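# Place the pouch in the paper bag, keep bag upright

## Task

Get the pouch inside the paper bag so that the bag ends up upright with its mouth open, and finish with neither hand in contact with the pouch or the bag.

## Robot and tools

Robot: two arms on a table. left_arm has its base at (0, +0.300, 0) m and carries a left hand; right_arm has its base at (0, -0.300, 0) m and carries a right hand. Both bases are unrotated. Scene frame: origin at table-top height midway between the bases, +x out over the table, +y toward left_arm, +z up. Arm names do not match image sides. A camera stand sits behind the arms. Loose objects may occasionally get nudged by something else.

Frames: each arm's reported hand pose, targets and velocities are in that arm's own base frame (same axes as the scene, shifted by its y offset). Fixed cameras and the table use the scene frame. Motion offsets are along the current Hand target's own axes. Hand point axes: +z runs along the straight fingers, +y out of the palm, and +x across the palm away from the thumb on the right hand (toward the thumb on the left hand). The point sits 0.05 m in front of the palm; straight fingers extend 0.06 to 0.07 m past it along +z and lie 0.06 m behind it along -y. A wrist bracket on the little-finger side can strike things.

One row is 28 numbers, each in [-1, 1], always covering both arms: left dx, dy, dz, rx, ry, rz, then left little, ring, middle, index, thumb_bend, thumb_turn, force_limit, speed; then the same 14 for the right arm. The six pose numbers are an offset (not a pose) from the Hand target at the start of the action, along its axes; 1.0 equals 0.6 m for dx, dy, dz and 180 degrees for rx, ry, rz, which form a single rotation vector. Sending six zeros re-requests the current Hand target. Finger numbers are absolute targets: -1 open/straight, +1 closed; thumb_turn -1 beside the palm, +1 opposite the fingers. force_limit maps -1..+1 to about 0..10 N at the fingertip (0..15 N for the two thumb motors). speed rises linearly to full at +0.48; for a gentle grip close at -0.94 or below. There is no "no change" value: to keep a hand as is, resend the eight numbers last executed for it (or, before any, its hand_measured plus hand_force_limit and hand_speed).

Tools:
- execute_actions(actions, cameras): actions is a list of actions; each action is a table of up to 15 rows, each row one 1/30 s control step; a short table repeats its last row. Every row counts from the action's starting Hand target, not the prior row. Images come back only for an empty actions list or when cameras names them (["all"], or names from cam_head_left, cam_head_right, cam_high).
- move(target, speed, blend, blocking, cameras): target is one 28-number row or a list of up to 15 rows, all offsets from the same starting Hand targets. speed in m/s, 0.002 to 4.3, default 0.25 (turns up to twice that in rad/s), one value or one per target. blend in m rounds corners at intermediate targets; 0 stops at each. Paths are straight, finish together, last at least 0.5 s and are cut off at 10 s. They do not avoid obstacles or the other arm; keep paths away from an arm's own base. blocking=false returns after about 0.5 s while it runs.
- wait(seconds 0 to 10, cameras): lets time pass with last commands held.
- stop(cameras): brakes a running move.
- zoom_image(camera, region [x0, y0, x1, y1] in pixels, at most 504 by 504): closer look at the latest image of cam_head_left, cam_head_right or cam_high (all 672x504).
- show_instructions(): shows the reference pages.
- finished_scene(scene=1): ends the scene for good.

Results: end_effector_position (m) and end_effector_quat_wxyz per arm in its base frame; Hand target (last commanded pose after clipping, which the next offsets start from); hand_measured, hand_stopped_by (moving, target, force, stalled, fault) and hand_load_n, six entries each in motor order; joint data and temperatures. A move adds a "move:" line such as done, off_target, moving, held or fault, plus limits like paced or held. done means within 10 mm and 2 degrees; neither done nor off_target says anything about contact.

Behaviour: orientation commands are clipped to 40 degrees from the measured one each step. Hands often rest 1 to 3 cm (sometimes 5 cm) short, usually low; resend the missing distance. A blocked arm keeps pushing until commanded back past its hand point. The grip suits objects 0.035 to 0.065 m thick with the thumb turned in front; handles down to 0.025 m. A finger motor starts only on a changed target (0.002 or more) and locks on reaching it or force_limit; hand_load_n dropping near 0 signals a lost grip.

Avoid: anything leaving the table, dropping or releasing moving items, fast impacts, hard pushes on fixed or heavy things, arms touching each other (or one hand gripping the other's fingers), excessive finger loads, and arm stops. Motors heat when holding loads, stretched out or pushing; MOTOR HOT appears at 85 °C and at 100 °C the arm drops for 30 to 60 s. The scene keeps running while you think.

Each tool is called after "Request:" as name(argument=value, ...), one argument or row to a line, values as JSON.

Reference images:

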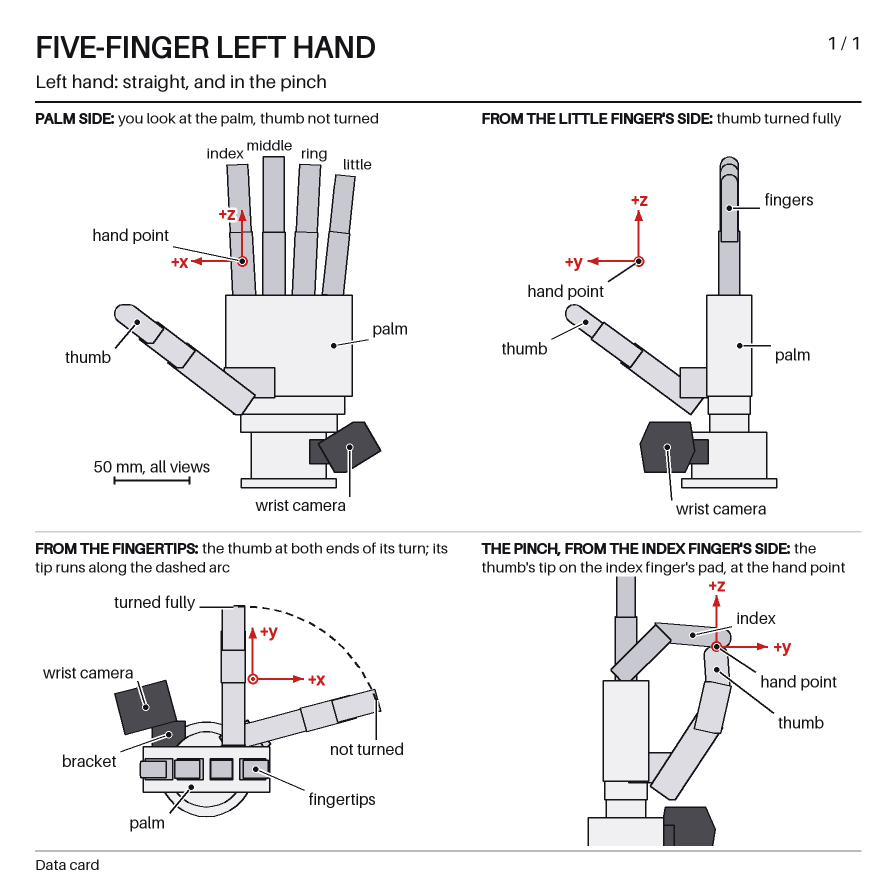

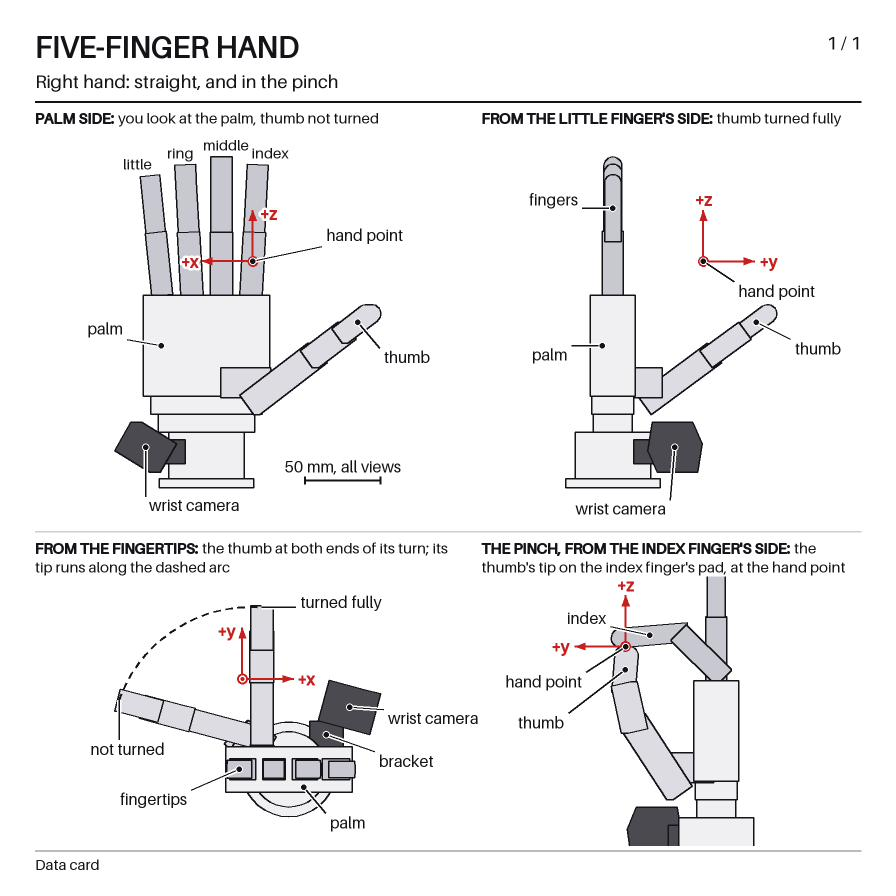

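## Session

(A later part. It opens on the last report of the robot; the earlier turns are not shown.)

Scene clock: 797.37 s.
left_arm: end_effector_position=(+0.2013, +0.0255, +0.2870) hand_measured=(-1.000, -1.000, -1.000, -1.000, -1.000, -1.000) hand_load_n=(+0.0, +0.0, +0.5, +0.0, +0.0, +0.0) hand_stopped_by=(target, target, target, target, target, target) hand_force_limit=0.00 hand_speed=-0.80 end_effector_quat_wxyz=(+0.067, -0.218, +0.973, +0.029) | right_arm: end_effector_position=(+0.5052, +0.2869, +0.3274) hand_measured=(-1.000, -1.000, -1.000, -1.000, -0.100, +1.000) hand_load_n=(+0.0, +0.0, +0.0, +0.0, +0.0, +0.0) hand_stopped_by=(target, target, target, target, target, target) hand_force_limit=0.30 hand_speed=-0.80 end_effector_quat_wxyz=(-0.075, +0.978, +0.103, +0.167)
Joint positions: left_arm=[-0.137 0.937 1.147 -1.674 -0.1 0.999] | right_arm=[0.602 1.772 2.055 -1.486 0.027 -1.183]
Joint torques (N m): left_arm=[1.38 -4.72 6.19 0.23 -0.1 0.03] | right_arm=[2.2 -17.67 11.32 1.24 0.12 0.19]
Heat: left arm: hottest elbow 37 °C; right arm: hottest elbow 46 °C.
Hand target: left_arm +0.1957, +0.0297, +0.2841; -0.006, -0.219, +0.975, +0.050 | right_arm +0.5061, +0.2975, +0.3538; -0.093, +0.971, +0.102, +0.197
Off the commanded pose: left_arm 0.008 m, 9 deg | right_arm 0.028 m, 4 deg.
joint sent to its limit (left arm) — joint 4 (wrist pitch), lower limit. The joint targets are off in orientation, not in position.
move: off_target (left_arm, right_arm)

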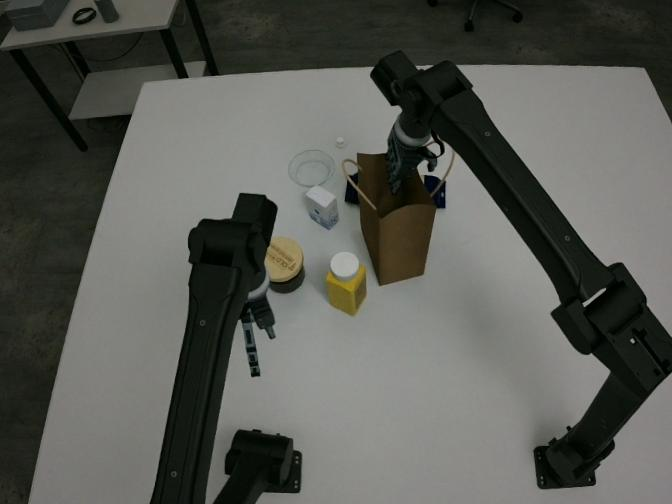

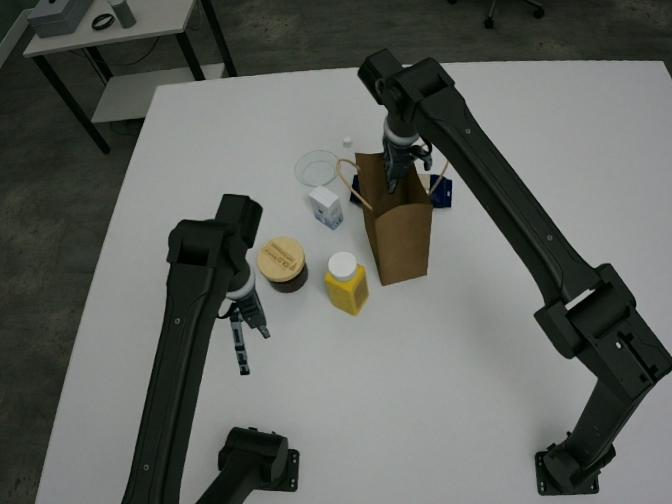

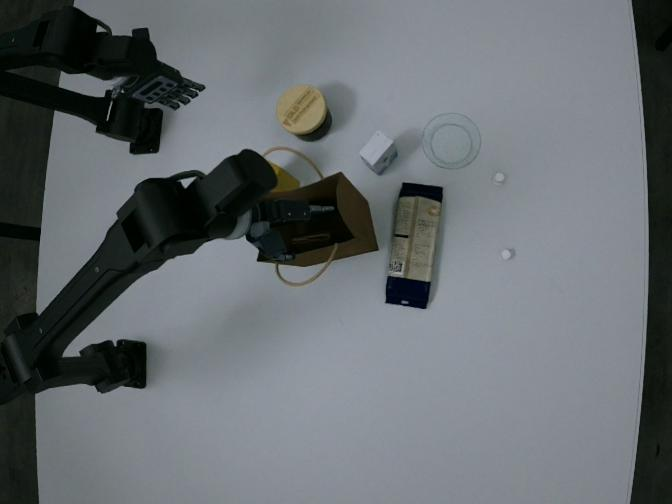

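Request:
move(
  target=[0,0,0,0,0,0,-1,-1,-1,-1,-1,-1,0,-0.8,0.0067,-0.0493,-0.008,0,0,0,-1,-1,-1,-1,0.6,1,0.3,0],
  speed=0.06,
  cameras=["cam_head_right","cam_high"],
)

Request:
zoom_image(
  camera="cam_high",
  region=[210, 130, 400, 300],
)

Request:
zoom_image(
  camera="cam_head_right",
  region=[330, 100, 490, 300],
)

Scene clock: 808.60 s.
left_arm: end_effector_position=(+0.2013, +0.0255, +0.2870) hand_measured=(-1.000, -1.000, -1.000, -1.000, -1.000, -1.000) hand_load_n=(+0.0, +0.0, +0.0, +0.0, +0.0, +0.0) hand_stopped_by=(target, target, target, target, target, target) hand_force_limit=0.00 hand_speed=-0.80 end_effector_quat_wxyz=(+0.067, -0.218, +0.973, +0.029) | right_arm: end_effector_position=(+0.5000, +0.3170, +0.3495) hand_measured=(-1.000, -1.000, -1.000, -1.000, +0.600, +1.000) hand_load_n=(+0.0, +0.0, +0.0, +0.0, +0.0, +0.0) hand_stopped_by=(target, target, target, target, target, target) hand_force_limit=0.30 hand_speed=0.00 end_effector_quat_wxyz=(-0.084, +0.974, +0.104, +0.185)
Joint positions: left_arm=[-0.137 0.937 1.147 -1.674 -0.1 0.999] | right_arm=[0.652 1.801 2.151 -1.514 0.048 -1.142]
Joint torques (N m): left_arm=[1.38 -4.66 6.22 0.23 -0.1 0.03] | right_arm=[2.02 -15.68 12.27 0.13 0.17 0.17]
Heat: left arm: hottest elbow 37 °C; right arm: hottest elbow 48 °C.
Hand target: left_arm +0.1957, +0.0297, +0.2841; -0.006, -0.219, +0.975, +0.050 | right_arm +0.5011, +0.3255, +0.3637; -0.092, +0.971, +0.102, +0.197
Off the commanded pose: left_arm 0.008 m, 9 deg | right_arm 0.017 m, 2 deg.
joint sent to its limit (left arm) — joint 4 (wrist pitch), lower limit. The joint targets are off in orientation, not in position.
move: off_target (left_arm, right_arm)
Images, in order (width x height): cam_head_right 672x504, cam_high 672x504.

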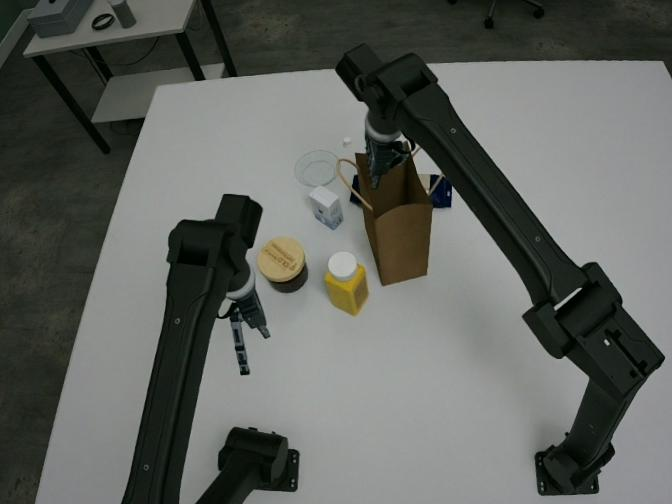

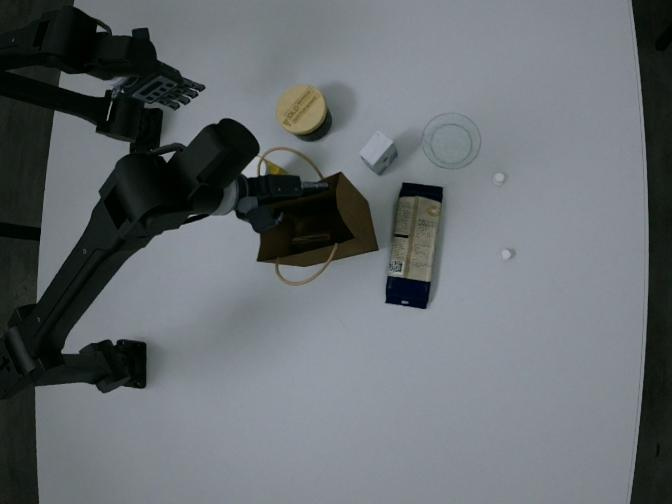

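Scaled by 2.653 from the camera's 672x504 image, which has a finer 960x720 frame.

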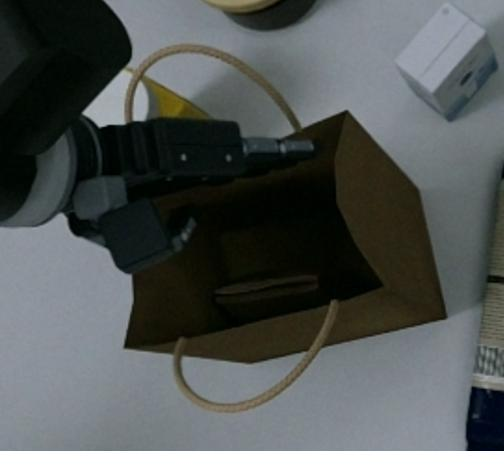

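Scaled by 2.520 from the camera's 672x504 image, which has a finer 960x720 frame.

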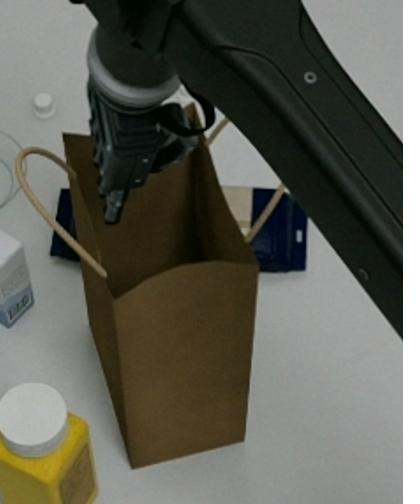

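Request:
move(
  target=[
    [0,0,0,0,0,0,-1,-1,-1,-1,-1,-1,0,-0.8,0.0163,0.0155,-0.0505,0,0,0,-1,-1,-1,-1,0.6,1,0.3,0],
    [0,0,0,0,0,0,-1,-1,-1,-1,-1,-1,0,-0.8,0.0562,-0.0057,-0.1583,0,0.0444,0,-1,-1,-1,-1,0.6,1,0.3,0],
    [0,0,0,0,0,0,-1,-1,-1,-1,-1,-1,0,-0.8,-0.1255,0.0402,-0.2645,0,0.0444,0,-1,-1,-1,-1,0.6,1,0.3,0],
    [0,0,0,0,0,0,-1,-1,-1,-1,-1,-1,0,-0.8,-0.3145,0.3048,-0.3333,0,0.0444,0,-1,-1,-1,-1,0.6,1,0.3,0],
  ],
  speed=[0.08,0.08,0.2,0.25],
  blend=[0.005,0.01,0.03,0],
  cameras=["all"],
)

Request:
zoom_image(
  camera="cam_high",
  region=[210, 130, 400, 300],
)

Request:
zoom_image(
  camera="cam_head_right",
  region=[330, 100, 490, 300],
)

Scene clock: 827.70 s.
left_arm: end_effector_position=(+0.2013, +0.0255, +0.2870) hand_measured=(-1.000, -1.000, -1.000, -1.000, -1.000, -1.000) hand_load_n=(+0.0, +0.0, +0.0, +0.0, +0.0, +0.0) hand_stopped_by=(target, target, target, target, target, target) hand_force_limit=0.00 hand_speed=-0.80 end_effector_quat_wxyz=(+0.067, -0.218, +0.973, +0.029) | right_arm: end_effector_position=(+0.2969, +0.0785, +0.4415) hand_measured=(-1.000, -1.000, -1.000, -1.000, +0.600, +1.000) hand_load_n=(+0.0, +0.0, +0.0, +0.0, +0.0, +0.0) hand_stopped_by=(target, target, target, target, target, target) hand_force_limit=0.30 hand_speed=0.00 end_effector_quat_wxyz=(-0.101, +0.956, +0.096, +0.259)
Joint positions: left_arm=[-0.137 0.937 1.147 -1.674 -0.1 0.999] | right_arm=[0.409 1.002 1.574 -1.58 -0.033 -1.352]
Joint torques (N m): left_arm=[1.49 -4.72 6.19 0.21 -0.1 0.03] | right_arm=[0.03 -3.84 7.99 1.2 -0.05 -0.09]
Heat: left arm: hottest elbow 37 °C; right arm: hottest elbow 49 °C.
Hand target: left_arm +0.1957, +0.0297, +0.2841; -0.006, -0.219, +0.975, +0.050 | right_arm +0.3011, +0.0752, +0.4437; -0.099, +0.955, +0.095, +0.264
Off the commanded pose: left_arm 0.008 m, 9 deg | right_arm 0.006 m, 1 deg.
joint sent to its limit (left arm) — joint 4 (wrist pitch), lower limit. The joint targets are off in orientation, not in position.
move: off_target (left_arm)

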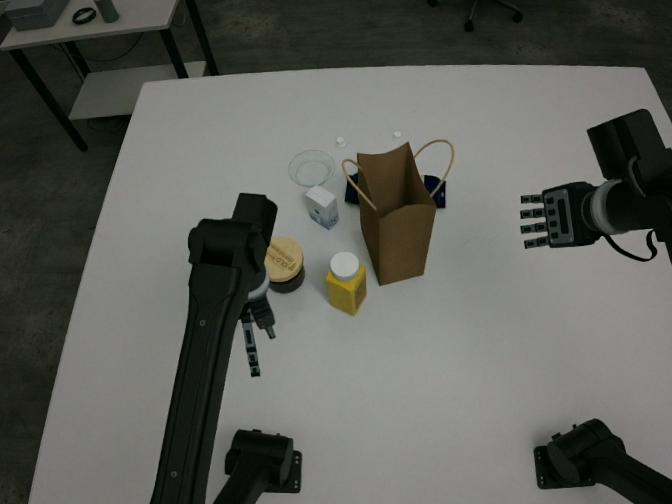

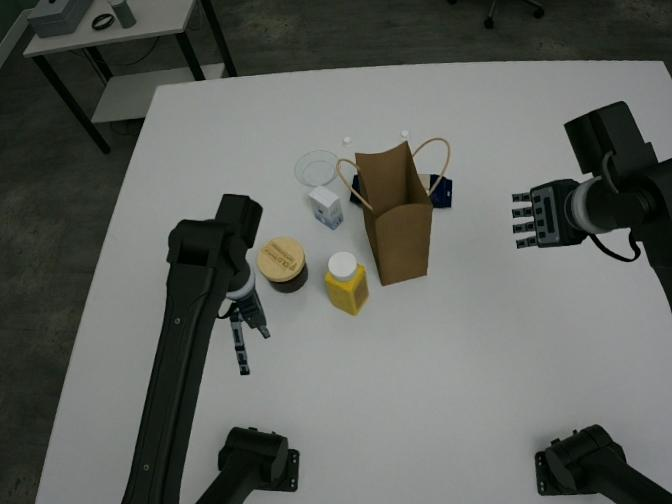

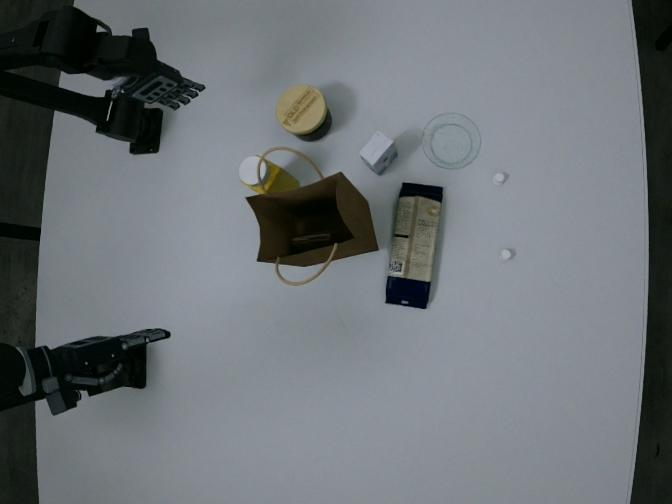

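Scaled by 2.653 from the camera's 672x504 image, which has a finer 960x720 frame.

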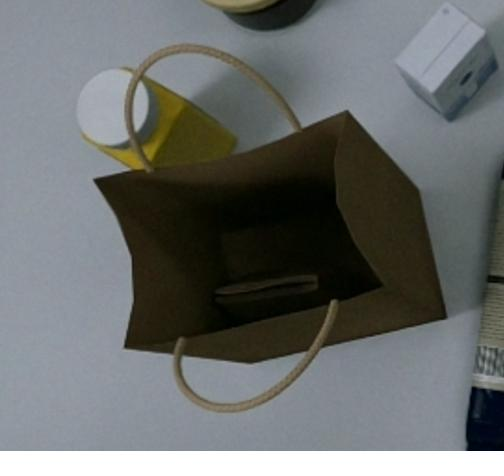

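Scaled by 2.520 from the camera's 672x504 image, which has a finer 960x720 frame.

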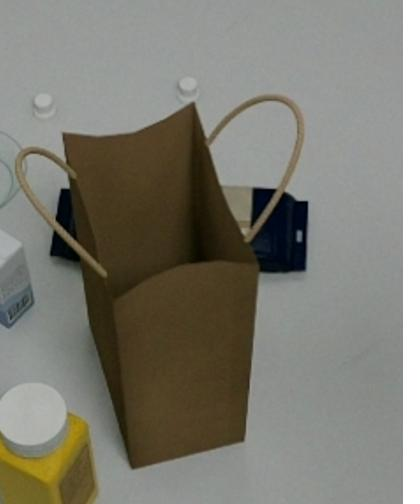

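Request:
zoom_image(
  camera="cam_high",
  region=[380, 175, 450, 245],
)

Request:
zoom_image(
  camera="cam_high",
  region=[380, 240, 450, 310],
)

Scaled by 7.200 from the camera's 672x504 image, which has a finer 960x720 frame.

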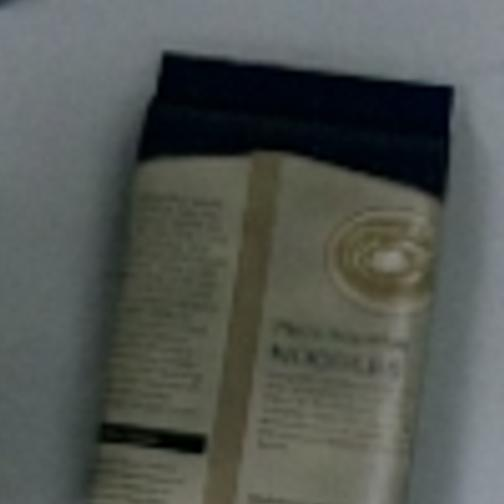

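Scaled by 7.200 from the camera's 672x504 image, which has a finer 960x720 frame.

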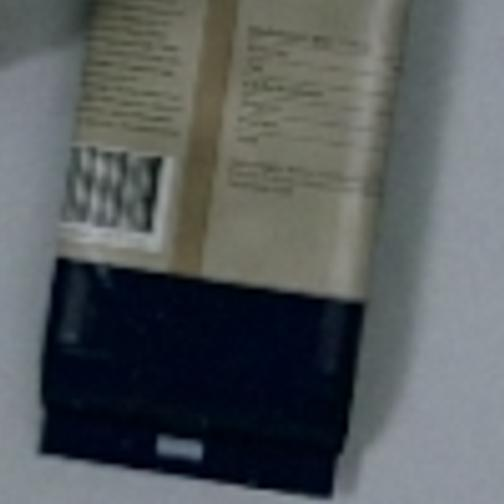

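Request:
finished_scene(
)

The scene is finished: the task was done.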